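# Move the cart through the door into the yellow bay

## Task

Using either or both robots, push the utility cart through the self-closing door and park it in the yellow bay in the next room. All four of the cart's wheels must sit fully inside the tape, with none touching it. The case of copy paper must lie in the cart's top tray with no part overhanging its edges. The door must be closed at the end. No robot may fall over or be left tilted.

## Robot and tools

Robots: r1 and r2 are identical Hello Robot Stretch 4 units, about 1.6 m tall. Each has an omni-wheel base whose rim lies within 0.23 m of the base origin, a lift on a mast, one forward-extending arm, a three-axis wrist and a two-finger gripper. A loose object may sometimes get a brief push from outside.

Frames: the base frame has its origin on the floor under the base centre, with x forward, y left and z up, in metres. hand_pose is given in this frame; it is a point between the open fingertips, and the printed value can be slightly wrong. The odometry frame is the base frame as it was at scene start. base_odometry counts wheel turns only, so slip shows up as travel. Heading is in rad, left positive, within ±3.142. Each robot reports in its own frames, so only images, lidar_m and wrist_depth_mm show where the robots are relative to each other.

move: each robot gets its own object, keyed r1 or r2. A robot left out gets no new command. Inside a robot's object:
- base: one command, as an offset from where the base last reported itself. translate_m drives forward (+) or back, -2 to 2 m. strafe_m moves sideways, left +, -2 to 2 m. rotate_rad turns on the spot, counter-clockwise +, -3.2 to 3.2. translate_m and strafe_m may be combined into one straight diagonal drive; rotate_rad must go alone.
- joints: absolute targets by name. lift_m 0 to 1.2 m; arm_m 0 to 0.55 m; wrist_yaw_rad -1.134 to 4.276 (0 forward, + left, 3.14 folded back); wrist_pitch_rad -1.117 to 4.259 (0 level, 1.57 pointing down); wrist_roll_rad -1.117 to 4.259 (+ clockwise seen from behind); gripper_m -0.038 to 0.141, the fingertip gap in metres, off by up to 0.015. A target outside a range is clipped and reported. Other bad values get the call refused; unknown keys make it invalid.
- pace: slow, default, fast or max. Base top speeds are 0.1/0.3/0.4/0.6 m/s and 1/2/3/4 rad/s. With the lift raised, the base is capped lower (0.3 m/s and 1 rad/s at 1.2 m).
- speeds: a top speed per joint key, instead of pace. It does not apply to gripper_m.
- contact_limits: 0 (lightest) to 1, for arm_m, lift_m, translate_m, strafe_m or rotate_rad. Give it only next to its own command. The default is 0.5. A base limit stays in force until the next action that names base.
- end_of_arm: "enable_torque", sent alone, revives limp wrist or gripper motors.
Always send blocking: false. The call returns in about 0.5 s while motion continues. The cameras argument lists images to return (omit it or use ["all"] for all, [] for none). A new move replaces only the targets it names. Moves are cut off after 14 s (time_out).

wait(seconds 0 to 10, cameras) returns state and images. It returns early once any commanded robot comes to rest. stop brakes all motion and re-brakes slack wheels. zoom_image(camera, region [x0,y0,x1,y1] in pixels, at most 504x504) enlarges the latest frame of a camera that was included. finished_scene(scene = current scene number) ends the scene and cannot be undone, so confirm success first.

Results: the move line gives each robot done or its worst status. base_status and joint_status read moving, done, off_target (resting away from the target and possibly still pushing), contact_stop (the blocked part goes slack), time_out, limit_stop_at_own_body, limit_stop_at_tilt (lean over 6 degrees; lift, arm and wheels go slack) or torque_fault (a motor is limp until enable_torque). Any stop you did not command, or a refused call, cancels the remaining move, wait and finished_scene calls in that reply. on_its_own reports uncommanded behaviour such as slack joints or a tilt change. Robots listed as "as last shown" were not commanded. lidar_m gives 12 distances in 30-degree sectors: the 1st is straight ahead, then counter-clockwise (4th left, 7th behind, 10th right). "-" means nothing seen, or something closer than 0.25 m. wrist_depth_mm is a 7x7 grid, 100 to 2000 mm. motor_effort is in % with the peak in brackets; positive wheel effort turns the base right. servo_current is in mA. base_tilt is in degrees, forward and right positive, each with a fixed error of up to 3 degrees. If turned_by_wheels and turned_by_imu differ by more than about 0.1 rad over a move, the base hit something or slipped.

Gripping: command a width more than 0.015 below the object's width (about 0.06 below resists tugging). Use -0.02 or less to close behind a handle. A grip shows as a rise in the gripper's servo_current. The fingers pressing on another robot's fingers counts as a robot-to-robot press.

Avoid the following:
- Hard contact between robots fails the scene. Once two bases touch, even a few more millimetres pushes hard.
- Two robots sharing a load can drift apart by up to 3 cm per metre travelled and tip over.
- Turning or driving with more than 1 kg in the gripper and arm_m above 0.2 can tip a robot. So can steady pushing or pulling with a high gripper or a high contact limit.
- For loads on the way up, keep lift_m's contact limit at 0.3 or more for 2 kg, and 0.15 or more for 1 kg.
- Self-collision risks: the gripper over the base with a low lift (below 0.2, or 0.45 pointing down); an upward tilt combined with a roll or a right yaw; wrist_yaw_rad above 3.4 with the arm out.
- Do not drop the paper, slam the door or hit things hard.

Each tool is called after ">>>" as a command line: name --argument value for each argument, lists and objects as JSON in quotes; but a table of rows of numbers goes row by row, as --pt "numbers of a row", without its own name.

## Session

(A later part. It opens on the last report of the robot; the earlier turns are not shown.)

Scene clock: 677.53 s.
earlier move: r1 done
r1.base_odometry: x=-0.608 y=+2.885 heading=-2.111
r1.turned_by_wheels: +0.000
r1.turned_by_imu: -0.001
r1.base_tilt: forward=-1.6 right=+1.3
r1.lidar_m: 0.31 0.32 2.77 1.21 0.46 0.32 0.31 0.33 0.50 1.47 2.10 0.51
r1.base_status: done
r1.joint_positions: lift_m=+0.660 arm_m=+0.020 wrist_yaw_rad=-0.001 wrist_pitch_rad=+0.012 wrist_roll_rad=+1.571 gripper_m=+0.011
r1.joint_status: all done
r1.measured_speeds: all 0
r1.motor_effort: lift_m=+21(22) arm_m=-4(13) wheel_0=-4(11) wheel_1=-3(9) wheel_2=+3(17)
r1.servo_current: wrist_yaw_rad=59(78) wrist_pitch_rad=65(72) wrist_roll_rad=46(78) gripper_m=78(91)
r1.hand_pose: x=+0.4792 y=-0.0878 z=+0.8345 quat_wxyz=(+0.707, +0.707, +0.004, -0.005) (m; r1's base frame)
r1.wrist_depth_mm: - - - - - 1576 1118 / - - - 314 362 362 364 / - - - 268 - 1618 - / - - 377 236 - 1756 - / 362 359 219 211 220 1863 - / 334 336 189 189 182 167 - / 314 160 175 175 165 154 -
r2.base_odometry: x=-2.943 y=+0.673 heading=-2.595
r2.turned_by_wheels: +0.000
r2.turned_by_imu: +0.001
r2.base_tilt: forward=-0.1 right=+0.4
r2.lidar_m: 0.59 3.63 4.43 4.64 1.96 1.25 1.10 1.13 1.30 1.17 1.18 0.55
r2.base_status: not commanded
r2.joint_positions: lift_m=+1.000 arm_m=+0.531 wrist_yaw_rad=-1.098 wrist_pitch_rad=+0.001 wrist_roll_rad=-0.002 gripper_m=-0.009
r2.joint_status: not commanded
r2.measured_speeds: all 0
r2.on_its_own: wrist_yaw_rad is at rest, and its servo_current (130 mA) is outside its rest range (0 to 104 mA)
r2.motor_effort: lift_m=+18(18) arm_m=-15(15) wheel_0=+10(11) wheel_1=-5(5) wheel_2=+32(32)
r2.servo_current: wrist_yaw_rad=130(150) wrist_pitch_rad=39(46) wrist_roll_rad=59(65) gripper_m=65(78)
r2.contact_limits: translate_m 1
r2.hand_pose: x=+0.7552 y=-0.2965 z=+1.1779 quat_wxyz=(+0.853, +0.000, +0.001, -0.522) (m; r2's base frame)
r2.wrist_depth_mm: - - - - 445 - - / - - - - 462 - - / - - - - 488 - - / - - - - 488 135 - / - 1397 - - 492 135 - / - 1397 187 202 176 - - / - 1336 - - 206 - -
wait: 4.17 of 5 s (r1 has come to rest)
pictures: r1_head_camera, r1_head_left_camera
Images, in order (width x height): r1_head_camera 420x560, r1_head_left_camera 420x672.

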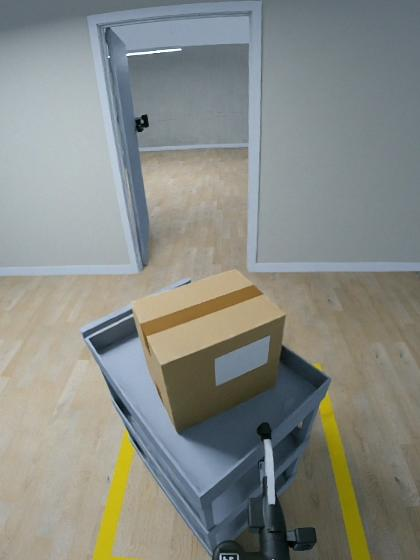

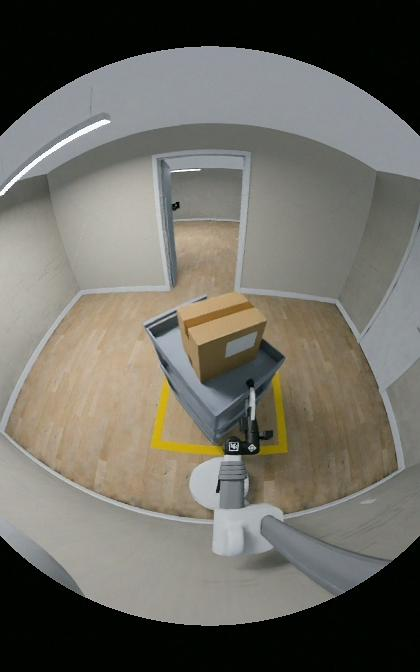

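>>> move --r1 '{"joints":{"gripper_m":0.138}}' --blocking false --cameras '[]'

>>> wait --seconds 1.5 --cameras '[]'

>>> move --r1 '{"joints":{"wrist_yaw_rad":-0.5,"arm_m":0.0},"speeds":{"wrist_yaw_rad":0.5}}' --blocking false --cameras '[]'

>>> wait --seconds 2 --cameras '["r1_head_camera","r1_wrist_camera"]'

Scene clock: 694.60 s.
move: r1 moving
r1.base_odometry: x=-0.608 y=+2.886 heading=-2.111
r1.turned_by_wheels: +0.000
r1.turned_by_imu: +0.000
r1.base_tilt: forward=-1.6 right=+1.3
r1.lidar_m: 0.31 0.37 2.78 1.22 0.44 0.34 0.30 0.34 0.49 1.45 2.09 0.51
r1.base_status: not commanded
r1.joint_positions: lift_m=+0.660 arm_m=+0.020 wrist_yaw_rad=-0.001 wrist_pitch_rad=+0.012 wrist_roll_rad=+1.571 gripper_m=+0.030
r1.joint_status: gripper_m moving
r1.measured_speeds: all 0
r1.motor_effort: lift_m=+21(22) arm_m=-2(4) wheel_0=-3(5) wheel_1=-2(3) wheel_2=+1(3)
r1.servo_current: wrist_yaw_rad=72(72) wrist_pitch_rad=65(72) wrist_roll_rad=46(65) gripper_m=46(91)
r1.hand_pose: x=+0.4791 y=-0.0878 z=+0.8345 quat_wxyz=(+0.707, +0.707, +0.004, -0.005) (m; r1's base frame)
r1.wrist_depth_mm: - - - - - 1576 1138 / - - - 329 364 366 370 / - - - 278 - 1618 - / - - 387 242 - 1708 - / 368 366 355 216 226 1983 - / 338 338 193 189 190 168 - / 317 310 183 178 168 172 -
r2.base_odometry: x=-2.943 y=+0.673 heading=-2.595
r2.turned_by_wheels: +0.000
r2.turned_by_imu: +0.000
r2.base_tilt: forward=+0.0 right=+0.3
r2.lidar_m: 0.58 3.65 4.45 4.64 1.95 1.26 1.13 1.11 1.26 1.15 1.18 0.53
r2.base_status: not commanded
r2.joint_positions: lift_m=+1.000 arm_m=+0.531 wrist_yaw_rad=-1.098 wrist_pitch_rad=+0.001 wrist_roll_rad=-0.002 gripper_m=-0.009
r2.joint_status: not commanded
r2.measured_speeds: all 0
r2.motor_effort: lift_m=+18(18) arm_m=-15(15) wheel_0=+10(10) wheel_1=-4(5) wheel_2=+32(32)
r2.servo_current: wrist_yaw_rad=130(137) wrist_pitch_rad=46(46) wrist_roll_rad=39(59) gripper_m=72(72)
r2.contact_limits: translate_m 1
r2.hand_pose: x=+0.7552 y=-0.2965 z=+1.1779 quat_wxyz=(+0.853, +0.000, +0.001, -0.522) (m; r2's base frame)
r2.wrist_depth_mm: - - - - 445 - - / - - - - 466 - - / - - - - 488 - - / - - - - 488 135 - / - 1397 - - 488 135 - / - 1397 187 203 177 - - / - 1336 - - 207 - -
pictures: none
No camera images: "cameras" was empty.

Scene clock: 696.10 s.
earlier move: r1 moving
r1.base_odometry: x=-0.608 y=+2.886 heading=-2.111
r1.turned_by_wheels: +0.000
r1.turned_by_imu: +0.000
r1.base_tilt: forward=-1.6 right=+1.3
r1.lidar_m: 0.32 0.35 2.78 1.19 0.47 0.31 0.29 0.34 0.50 1.42 2.10 0.50
r1.base_status: not commanded
r1.joint_positions: lift_m=+0.660 arm_m=+0.020 wrist_yaw_rad=-0.001 wrist_pitch_rad=+0.007 wrist_roll_rad=+1.571 gripper_m=+0.138
r1.joint_status: gripper_m moving
r1.measured_speeds: all 0
r1.motor_effort: lift_m=+21(22) arm_m=+4(4) wheel_0=-2(5) wheel_1=-2(3) wheel_2=+1(3)
r1.servo_current: wrist_yaw_rad=59(72) wrist_pitch_rad=52(72) wrist_roll_rad=65(72) gripper_m=26(91)
r1.hand_pose: x=+0.4792 y=-0.0878 z=+0.8359 quat_wxyz=(+0.707, +0.707, +0.002, -0.003) (m; r1's base frame)
r1.wrist_depth_mm: - - - - - 1618 1160 / - - - 340 375 375 379 / - - - 289 - 1618 - / - - - 252 - 1756 - / - 375 370 224 229 - - / 357 211 205 196 201 195 - / 330 327 327 151 181 750 -
r2.base_odometry: x=-2.943 y=+0.673 heading=-2.595
r2.turned_by_wheels: +0.000
r2.turned_by_imu: +0.000
r2.base_tilt: forward=+0.0 right=+0.4
r2.lidar_m: 0.58 3.64 4.43 4.65 1.97 1.25 1.11 1.09 1.30 1.16 1.18 0.53
r2.base_status: not commanded
r2.joint_positions: lift_m=+1.000 arm_m=+0.531 wrist_yaw_rad=-1.098 wrist_pitch_rad=+0.001 wrist_roll_rad=-0.002 gripper_m=-0.009
r2.joint_status: not commanded
r2.measured_speeds: all 0
r2.on_its_own: wrist_yaw_rad is at rest, and its servo_current (130 mA) is outside its rest range (0 to 104 mA)
r2.motor_effort: lift_m=+18(18) arm_m=-15(15) wheel_0=+10(10) wheel_1=-4(5) wheel_2=+32(32)
r2.servo_current: wrist_yaw_rad=130(150) wrist_pitch_rad=39(46) wrist_roll_rad=39(59) gripper_m=72(78)
r2.contact_limits: translate_m 1
r2.hand_pose: x=+0.7552 y=-0.2965 z=+1.1779 quat_wxyz=(+0.853, +0.000, +0.001, -0.522) (m; r2's base frame)
r2.wrist_depth_mm: - - - - 442 - - / - - - - 462 - - / - - - - 484 - - / - - - - 492 135 - / - 1366 - - 496 135 - / - 1366 187 202 177 - - / - 1308 - - 207 - -
wait: 1.50 s; no rest
pictures: none
No camera images: "cameras" was empty.

Scene clock: 696.60 s.
earlier move: r1 done
move: r1 moving
r1.base_odometry: x=-0.608 y=+2.886 heading=-2.111
r1.turned_by_wheels: +0.000
r1.turned_by_imu: +0.000
r1.base_tilt: forward=-1.6 right=+1.3
r1.lidar_m: 0.31 0.37 2.78 1.20 0.45 0.31 0.30 0.31 0.48 1.42 2.11 0.51
r1.base_status: not commanded
r1.joint_positions: lift_m=+0.660 arm_m=+0.000 wrist_yaw_rad=-0.206 wrist_pitch_rad=+0.007 wrist_roll_rad=+1.571 gripper_m=+0.138
r1.joint_status: arm_m moving; wrist_yaw_rad moving; the others done
r1.measured_speeds: translate_m=+0.000 strafe_m=+0.000 rotate_rad=+0.000 lift_m=+0.000 arm_m=+0.000 wrist_yaw_rad=-0.500 wrist_pitch_rad=+0.000 wrist_roll_rad=+0.000
r1.motor_effort: lift_m=+21(22) arm_m=-2(6) wheel_0=-2(3) wheel_1=-2(2) wheel_2=+1(1)
r1.servo_current: wrist_yaw_rad=59(98) wrist_pitch_rad=46(52) wrist_roll_rad=39(65) gripper_m=39(46)
r1.hand_pose: x=+0.4354 y=-0.1446 z=+0.8360 quat_wxyz=(+0.703, +0.704, -0.070, -0.075) (m; r1's base frame)
r1.wrist_depth_mm: - - - - - 1618 1182 / - - - - - 1661 1205 / - - - - - 1661 1182 / - - - 370 - 1499 - / - - - 314 - 1708 - / - 211 424 273 211 194 - / - 377 384 142 - 759 -
r2.base_odometry: x=-2.943 y=+0.673 heading=-2.595
r2.turned_by_wheels: +0.000
r2.turned_by_imu: +0.000
r2.base_tilt: forward=+0.0 right=+0.4
r2.lidar_m: 0.58 3.65 4.42 4.62 1.93 1.24 1.10 1.12 1.26 1.18 1.19 0.54
r2.base_status: not commanded
r2.joint_positions: lift_m=+1.000 arm_m=+0.531 wrist_yaw_rad=-1.098 wrist_pitch_rad=+0.001 wrist_roll_rad=-0.002 gripper_m=-0.009
r2.joint_status: not commanded
r2.measured_speeds: all 0
r2.motor_effort: lift_m=+18(18) arm_m=-15(15) wheel_0=+10(10) wheel_1=-5(5) wheel_2=+32(32)
r2.servo_current: wrist_yaw_rad=117(150) wrist_pitch_rad=39(46) wrist_roll_rad=59(65) gripper_m=72(72)
r2.contact_limits: translate_m 1
r2.hand_pose: x=+0.7552 y=-0.2965 z=+1.1779 quat_wxyz=(+0.853, +0.000, +0.001, -0.522) (m; r2's base frame)
r2.wrist_depth_mm: - - - - 445 - - / - - - - 466 - - / - - - - 484 - - / - - - - 488 135 - / - 1397 - - 488 135 - / - 1366 187 202 177 - - / - 1336 - - 207 - -
pictures: none
No camera images: "cameras" was empty.

Scene clock: 697.57 s.
earlier move: r1 done
r1.base_odometry: x=-0.608 y=+2.886 heading=-2.111
r1.turned_by_wheels: +0.000
r1.turned_by_imu: +0.000
r1.base_tilt: forward=-1.6 right=+1.3
r1.lidar_m: 0.33 0.37 2.78 1.19 0.46 0.33 0.30 0.33 0.49 1.42 2.09 0.49
r1.base_status: not commanded
r1.joint_positions: lift_m=+0.660 arm_m=+0.000 wrist_yaw_rad=-0.498 wrist_pitch_rad=+0.007 wrist_roll_rad=+1.571 gripper_m=+0.138
r1.joint_status: all done
r1.measured_speeds: all 0
r1.motor_effort: lift_m=+21(22) arm_m=-4(9) wheel_0=-3(3) wheel_1=-2(2) wheel_2=+1(1)
r1.servo_current: wrist_yaw_rad=26(98) wrist_pitch_rad=46(59) wrist_roll_rad=39(65) gripper_m=39(46)
r1.hand_pose: x=+0.3827 y=-0.2145 z=+0.8360 quat_wxyz=(+0.685, +0.686, -0.172, -0.176) (m; r1's base frame)
r1.wrist_depth_mm: - - - - - 1618 1182 / - - - - - 1618 1182 / - - - - - 1708 1205 / - - - - - 1708 1182 / - - - - - 1618 1182 / - 210 - 455 466 204 455 / - - - 143 - 1708 -
r2.base_odometry: x=-2.943 y=+0.673 heading=-2.595
r2.turned_by_wheels: +0.000
r2.turned_by_imu: +0.000
r2.base_tilt: forward=+0.0 right=+0.4
r2.lidar_m: 0.57 3.65 4.43 4.63 2.00 1.25 1.11 1.13 1.29 1.16 1.18 0.54
r2.base_status: not commanded
r2.joint_positions: lift_m=+1.000 arm_m=+0.531 wrist_yaw_rad=-1.098 wrist_pitch_rad=+0.001 wrist_roll_rad=-0.002 gripper_m=-0.009
r2.joint_status: not commanded
r2.measured_speeds: all 0
r2.on_its_own: wrist_yaw_rad is at rest, and its servo_current (143 mA) is outside its rest range (0 to 104 mA)
r2.motor_effort: lift_m=+18(18) arm_m=-14(15) wheel_0=+10(10) wheel_1=-4(5) wheel_2=+32(32)
r2.servo_current: wrist_yaw_rad=143(150) wrist_pitch_rad=39(46) wrist_roll_rad=59(65) gripper_m=78(78)
r2.contact_limits: translate_m 1
r2.hand_pose: x=+0.7552 y=-0.2965 z=+1.1779 quat_wxyz=(+0.853, +0.000, +0.001, -0.522) (m; r2's base frame)
r2.wrist_depth_mm: - - - - 442 - - / - - - - 466 - - / - - - - 488 - - / - - - - 488 135 - / - 1397 - - 496 135 - / - 1336 187 202 176 - - / - 1308 - - 207 - -
wait: 0.97 of 2 s (r1 has come to rest)
pictures: r1_head_camera, r1_wrist_camera
Images, in order (width x height): r1_head_camera 420x560, r1_wrist_camera 616x392.

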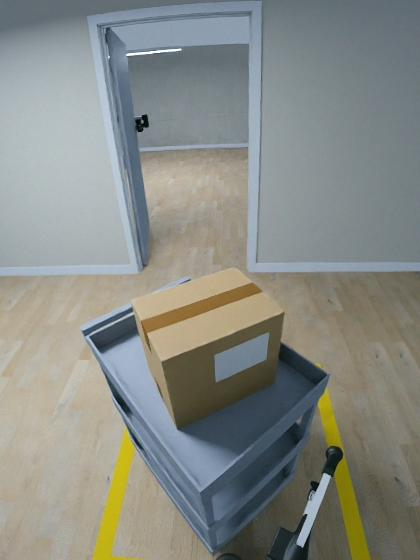

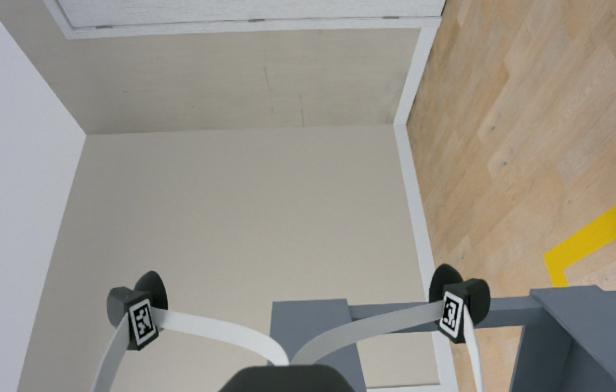

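>>> move --r1 '{"joints":{"lift_m":1.15,"gripper_m":-0.01,"wrist_yaw_rad":-0.4}}' --r2 '{"joints":{"wrist_yaw_rad":0},"speeds":{"wrist_yaw_rad":0.5}}' --blocking false --cameras '[]'

>>> wait --seconds 2.6 --cameras '[]'

>>> move --r1 '{"base":{"strafe_m":0.9},"joints":{"wrist_yaw_rad":0}}' --r2 '{"joints":{"arm_m":0},"base":{"translate_m":-0.4}}' --blocking false --cameras '[]'

>>> wait --seconds 3 --cameras '[]'

>>> wait --seconds 3 --cameras '["r1_head_right_camera","r2_head_right_camera"]'

Scene clock: 714.47 s.
move: r1 moving; r2 moving
r1.base_odometry: x=-0.608 y=+2.886 heading=-2.111
r1.turned_by_wheels: +0.000
r1.turned_by_imu: +0.000
r1.base_tilt: forward=-1.6 right=+1.3
r1.lidar_m: 0.31 0.40 2.79 1.19 0.45 0.32 0.29 0.33 0.48 1.45 2.12 0.49
r1.base_status: not commanded
r1.joint_positions: lift_m=+0.698 arm_m=+0.000 wrist_yaw_rad=-0.402 wrist_pitch_rad=+0.007 wrist_roll_rad=+1.571 gripper_m=+0.126
r1.joint_status: lift_m moving; wrist_yaw_rad moving; gripper_m moving
r1.measured_speeds: translate_m=+0.000 strafe_m=+0.000 rotate_rad=+0.000 lift_m=+0.146 arm_m=+0.000 wrist_yaw_rad=+0.000 wrist_pitch_rad=+0.000 wrist_roll_rad=+0.000
r1.motor_effort: lift_m=+25(26) arm_m=-4(4) wheel_0=-2(3) wheel_1=-2(2) wheel_2=+1(1)
r1.servo_current: wrist_yaw_rad=46(72) wrist_pitch_rad=46(52) wrist_roll_rad=59(59) gripper_m=85(85)
r1.hand_pose: x=+0.4021 y=-0.1934 z=+0.8738 quat_wxyz=(+0.692, +0.693, -0.139, -0.144) (m; r1's base frame)
r1.wrist_depth_mm: - - - - - 1756 1205 / - - - - - 1756 1229 / - - - - - 1808 1229 / - - - - - 1808 1229 / - - - - 455 1499 455 / - 211 - 394 211 202 - / - - - 148 317 1863 -
r2.base_odometry: x=-2.943 y=+0.673 heading=-2.596
r2.turned_by_wheels: +0.000
r2.turned_by_imu: +0.009
r2.base_tilt: forward=-0.6 right=+0.1
r2.lidar_m: 0.59 3.66 4.50 4.64 1.92 1.25 1.10 1.13 1.30 1.17 1.18 0.55
r2.base_status: not commanded
r2.joint_positions: lift_m=+1.000 arm_m=+0.530 wrist_yaw_rad=-0.920 wrist_pitch_rad=+0.001 wrist_roll_rad=-0.002 gripper_m=-0.009
r2.joint_status: wrist_yaw_rad moving
r2.measured_speeds: translate_m=+0.000 strafe_m=-0.001 rotate_rad=+0.000 lift_m=+0.000 arm_m=+0.000 wrist_yaw_rad=+0.471 wrist_pitch_rad=+0.000 wrist_roll_rad=+0.000
r2.motor_effort: lift_m=+18(18) arm_m=-11(15) wheel_0=+15(15) wheel_1=-1(5) wheel_2=+21(32)
r2.servo_current: wrist_yaw_rad=111(143) wrist_pitch_rad=46(46) wrist_roll_rad=46(59) gripper_m=72(78)
r2.contact_limits: translate_m 1
r2.hand_pose: x=+0.8065 y=-0.2824 z=+1.1779 quat_wxyz=(+0.896, +0.000, +0.001, -0.444) (m; r2's base frame)
r2.wrist_depth_mm: - - - - - 263 - / - - - - - 271 - / - - - - - 274 - / - - - - - 278 - / - - - - - 277 - / - - 185 202 181 267 - / - - - - - 206 -
pictures: none
No camera images: "cameras" was empty.

Scene clock: 716.70 s.
earlier move: r1 moving; r2 done
r1.base_odometry: x=-0.608 y=+2.886 heading=-2.111
r1.turned_by_wheels: +0.000
r1.turned_by_imu: +0.000
r1.base_tilt: forward=-1.6 right=+1.3
r1.lidar_m: 0.32 0.36 2.78 1.21 0.45 0.34 0.31 0.34 0.51 1.46 2.12 0.50
r1.base_status: not commanded
r1.joint_positions: lift_m=+1.150 arm_m=+0.000 wrist_yaw_rad=-0.402 wrist_pitch_rad=+0.007 wrist_roll_rad=+1.571 gripper_m=-0.009
r1.joint_status: lift_m moving; wrist_yaw_rad moving; the others done
r1.measured_speeds: all 0
r1.motor_effort: lift_m=+22(28) arm_m=-4(4) wheel_0=-2(3) wheel_1=-2(2) wheel_2=+1(1)
r1.servo_current: wrist_yaw_rad=52(78) wrist_pitch_rad=52(59) wrist_roll_rad=59(72) gripper_m=46(124)
r1.hand_pose: x=+0.4021 y=-0.1934 z=+1.3258 quat_wxyz=(+0.692, +0.693, -0.139, -0.144) (m; r1's base frame)
r1.wrist_depth_mm: - - - - - - 1756 / - - - - - - 1863 / - - - - - - 1808 / - - - - - - 1863 / - - - - - - 1921 / - - - 190 - - 1921 / - - 180 181 153 - 1661
r2.base_odometry: x=-2.943 y=+0.673 heading=-2.597
r2.turned_by_wheels: -0.002
r2.turned_by_imu: -0.002
r2.base_tilt: forward=-0.6 right=+0.0
r2.lidar_m: 0.57 3.66 4.46 4.64 1.93 1.23 1.11 1.14 1.30 1.14 1.19 0.59
r2.base_status: not commanded
r2.joint_positions: lift_m=+1.000 arm_m=+0.530 wrist_yaw_rad=+0.001 wrist_pitch_rad=+0.001 wrist_roll_rad=-0.002 gripper_m=-0.009
r2.joint_status: all done
r2.measured_speeds: all 0
r2.motor_effort: lift_m=+18(18) arm_m=-8(15) wheel_0=+5(15) wheel_1=+0(5) wheel_2=+9(32)
r2.servo_current: wrist_yaw_rad=59(143) wrist_pitch_rad=39(46) wrist_roll_rad=59(59) gripper_m=72(78)
r2.contact_limits: translate_m 1
r2.hand_pose: x=+0.9896 y=-0.0872 z=+1.1779 quat_wxyz=(+1.000, -0.001, +0.001, +0.000) (m; r2's base frame)
r2.wrist_depth_mm: - - - - - - - / - - - - - - 1098 / - - - - - - 1138 / - - - - - - 1160 / - - - - - - 1138 / - - 187 203 181 - 1138 / - - - - - - -
wait: 2.23 of 2.6 s (r2 has come to rest)
pictures: none
No camera images: "cameras" was empty.

Scene clock: 717.20 s.
earlier move: r1 moving
move: r1 moving; r2 contact_stop
r1.base_odometry: x=-0.576 y=+2.867 heading=-2.112
r1.turned_by_wheels: +0.000
r1.turned_by_imu: +0.000
r1.base_tilt: forward=-1.6 right=+1.3
r1.lidar_m: 0.32 0.44 2.77 1.19 0.45 0.31 0.29 0.32 0.49 1.43 2.15 0.46
r1.base_status: strafe_m moving
r1.joint_positions: lift_m=+1.150 arm_m=+0.000 wrist_yaw_rad=-0.008 wrist_pitch_rad=+0.007 wrist_roll_rad=+1.571 gripper_m=-0.009
r1.joint_status: lift_m moving; wrist_yaw_rad moving
r1.measured_speeds: translate_m=+0.001 strafe_m=+0.142 rotate_rad=-0.008 lift_m=+0.000 arm_m=+0.000 wrist_yaw_rad=+0.284 wrist_pitch_rad=+0.000 wrist_roll_rad=+0.000
r1.motor_effort: lift_m=+25(26) arm_m=-3(4) wheel_0=-9(11) wheel_1=+9(10) wheel_2=-1(1)
r1.servo_current: wrist_yaw_rad=46(111) wrist_pitch_rad=52(52) wrist_roll_rad=39(72) gripper_m=46(52)
r1.hand_pose: x=+0.4586 y=-0.0896 z=+1.3258 quat_wxyz=(+0.707, +0.707, +0.000, -0.005) (m; r1's base frame)
r1.wrist_depth_mm: - - - - - - 1863 / - - - - - - 1863 / - - - - - - 1863 / - - - - - - 410 / - - - - - 517 387 / - - - 189 - 521 382 / - - 180 185 153 452 384
r2.base_odometry: x=-2.917 y=+0.689 heading=-2.591
r2.turned_by_wheels: +0.006
r2.turned_by_imu: +0.010
r2.base_tilt: forward=-0.1 right=+0.4
r2.lidar_m: 0.58 3.66 4.55 4.63 1.86 1.22 1.11 1.10 1.26 1.17 1.17 0.59
r2.base_status: translate_m moving
r2.joint_positions: lift_m=+1.000 arm_m=+0.493 wrist_yaw_rad=+0.018 wrist_pitch_rad=+0.001 wrist_roll_rad=-0.002 gripper_m=-0.009
r2.joint_status: arm_m contact_stop
r2.measured_speeds: translate_m=-0.061 strafe_m=-0.010 rotate_rad=+0.127 lift_m=+0.000 arm_m=+0.010 wrist_yaw_rad=-0.148 wrist_pitch_rad=+0.000 wrist_roll_rad=+0.000
r2.on_its_own: arm_m is slack since a contact_stop (your +0.000 is given up)
r2.motor_effort: lift_m=+17(18) arm_m=-5(29) wheel_0=-1(11) wheel_1=-7(11) wheel_2=+23(23)
r2.servo_current: wrist_yaw_rad=143(143) wrist_pitch_rad=39(46) wrist_roll_rad=52(59) gripper_m=65(78)
r2.hand_pose: x=+0.9540 y=-0.0821 z=+1.1781 quat_wxyz=(+1.000, -0.001, +0.000, +0.009) (m; r2's base frame)
r2.wrist_depth_mm: - - - - - - - / - - - - - - - / - - - - - - - / - - - - - - - / - - - - - - - / - - 189 202 181 - - / - - - - - - -
pictures: none
No camera images: "cameras" was empty.

not run: a stop that you did not command came earlier in this reply.

not run: a stop that you did not command came earlier in this reply.

>>> wait --seconds 3 --cameras '["r1_head_camera","r1_head_right_camera","r2_head_right_camera","r2_head_camera"]'

Scene clock: 720.73 s.
earlier move: r1 moving; r2 contact_stop
r1.base_odometry: x=+0.164 y=+2.422 heading=-2.111
r1.turned_by_wheels: +0.000
r1.turned_by_imu: +0.005
r1.base_tilt: forward=-1.6 right=+1.2
r1.lidar_m: 2.47 2.53 1.88 1.12 0.42 0.30 0.28 0.30 0.47 1.38 0.81 0.82
r1.base_status: strafe_m moving
r1.joint_positions: lift_m=+1.150 arm_m=+0.000 wrist_yaw_rad=-0.003 wrist_pitch_rad=+0.007 wrist_roll_rad=+1.571 gripper_m=-0.009
r1.joint_status: all done
r1.measured_speeds: translate_m=+0.000 strafe_m=+0.005 rotate_rad=+0.000 lift_m=+0.000 arm_m=+0.000 wrist_yaw_rad=+0.000 wrist_pitch_rad=+0.000 wrist_roll_rad=+0.000
r1.motor_effort: lift_m=+23(26) arm_m=-4(4) wheel_0=-1(11) wheel_1=+1(11) wheel_2=-1(2)
r1.servo_current: wrist_yaw_rad=52(111) wrist_pitch_rad=52(59) wrist_roll_rad=39(72) gripper_m=52(52)
r1.hand_pose: x=+0.4591 y=-0.0882 z=+1.3259 quat_wxyz=(+0.707, +0.707, +0.001, -0.003) (m; r1's base frame)
r1.wrist_depth_mm: - - - - - - 1863 / - - - - - - 1808 / - - - - - - 1863 / - - - - - - 1921 / - - - - - - 1921 / - - - 189 - - 1921 / - - 180 181 153 - 1921
r2.base_odometry: x=-2.899 y=+0.688 heading=-2.519
r2.turned_by_wheels: +0.072
r2.turned_by_imu: +0.082
r2.base_tilt: forward=-0.6 right=+0.0
r2.lidar_m: 1.41 3.76 4.88 4.63 1.65 1.16 1.05 1.09 1.29 1.19 1.23 1.38
r2.base_status: translate_m contact_stop (by the wheels' count: -0.044 of -0.400)
r2.joint_positions: lift_m=+1.000 arm_m=+0.509 wrist_yaw_rad=+0.003 wrist_pitch_rad=+0.001 wrist_roll_rad=-0.002 gripper_m=-0.009
r2.joint_status: arm_m contact_stop (moved -0.021 of -0.530)
r2.measured_speeds: all 0
r2.on_its_own: the wheels are slack since a contact_stop; arm_m is slack since a contact_stop (your +0.000 is given up)
r2.motor_effort: lift_m=+17(18) arm_m=+0(29) wheel_0=+0(11) wheel_1=+0(11) wheel_2=+0(33)
r2.servo_current: wrist_yaw_rad=46(143) wrist_pitch_rad=39(46) wrist_roll_rad=59(59) gripper_m=72(78)
r2.hand_pose: x=+0.9685 y=-0.0866 z=+1.1780 quat_wxyz=(+1.000, -0.001, +0.001, +0.001) (m; r2's base frame)
r2.wrist_depth_mm: - - - - - - - / - - - - - - - / - - - - - 707 - / - - - - - 715 - / - - - - - 715 - / - - 187 202 181 634 - / - - - - - - -
wait: 0.00 of 3 s (r2 has come to rest)
pictures: r1_head_camera, r1_head_right_camera, r2_head_camera, r2_head_right_camera
Images, in order (width x height): r1_head_camera 420x560, r1_head_right_camera 420x672, r2_head_camera 420x560, r2_head_right_camera 420x672.

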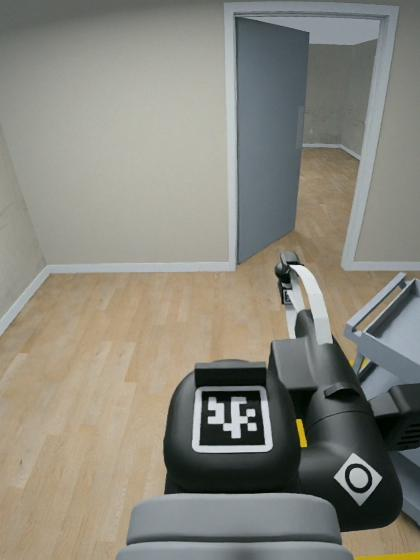

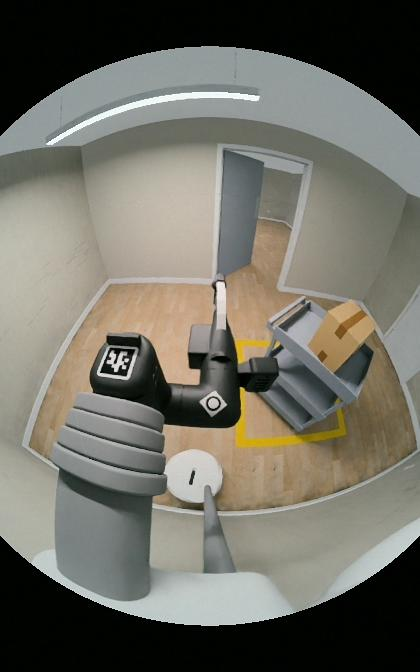

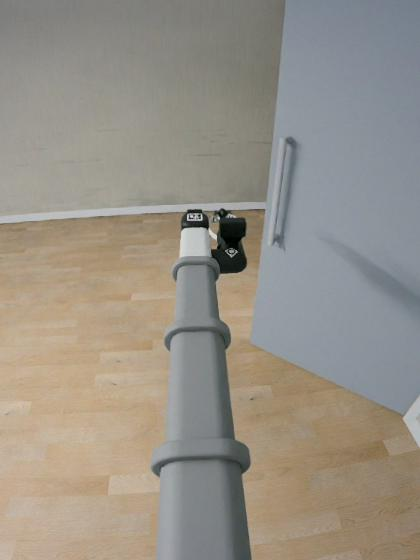

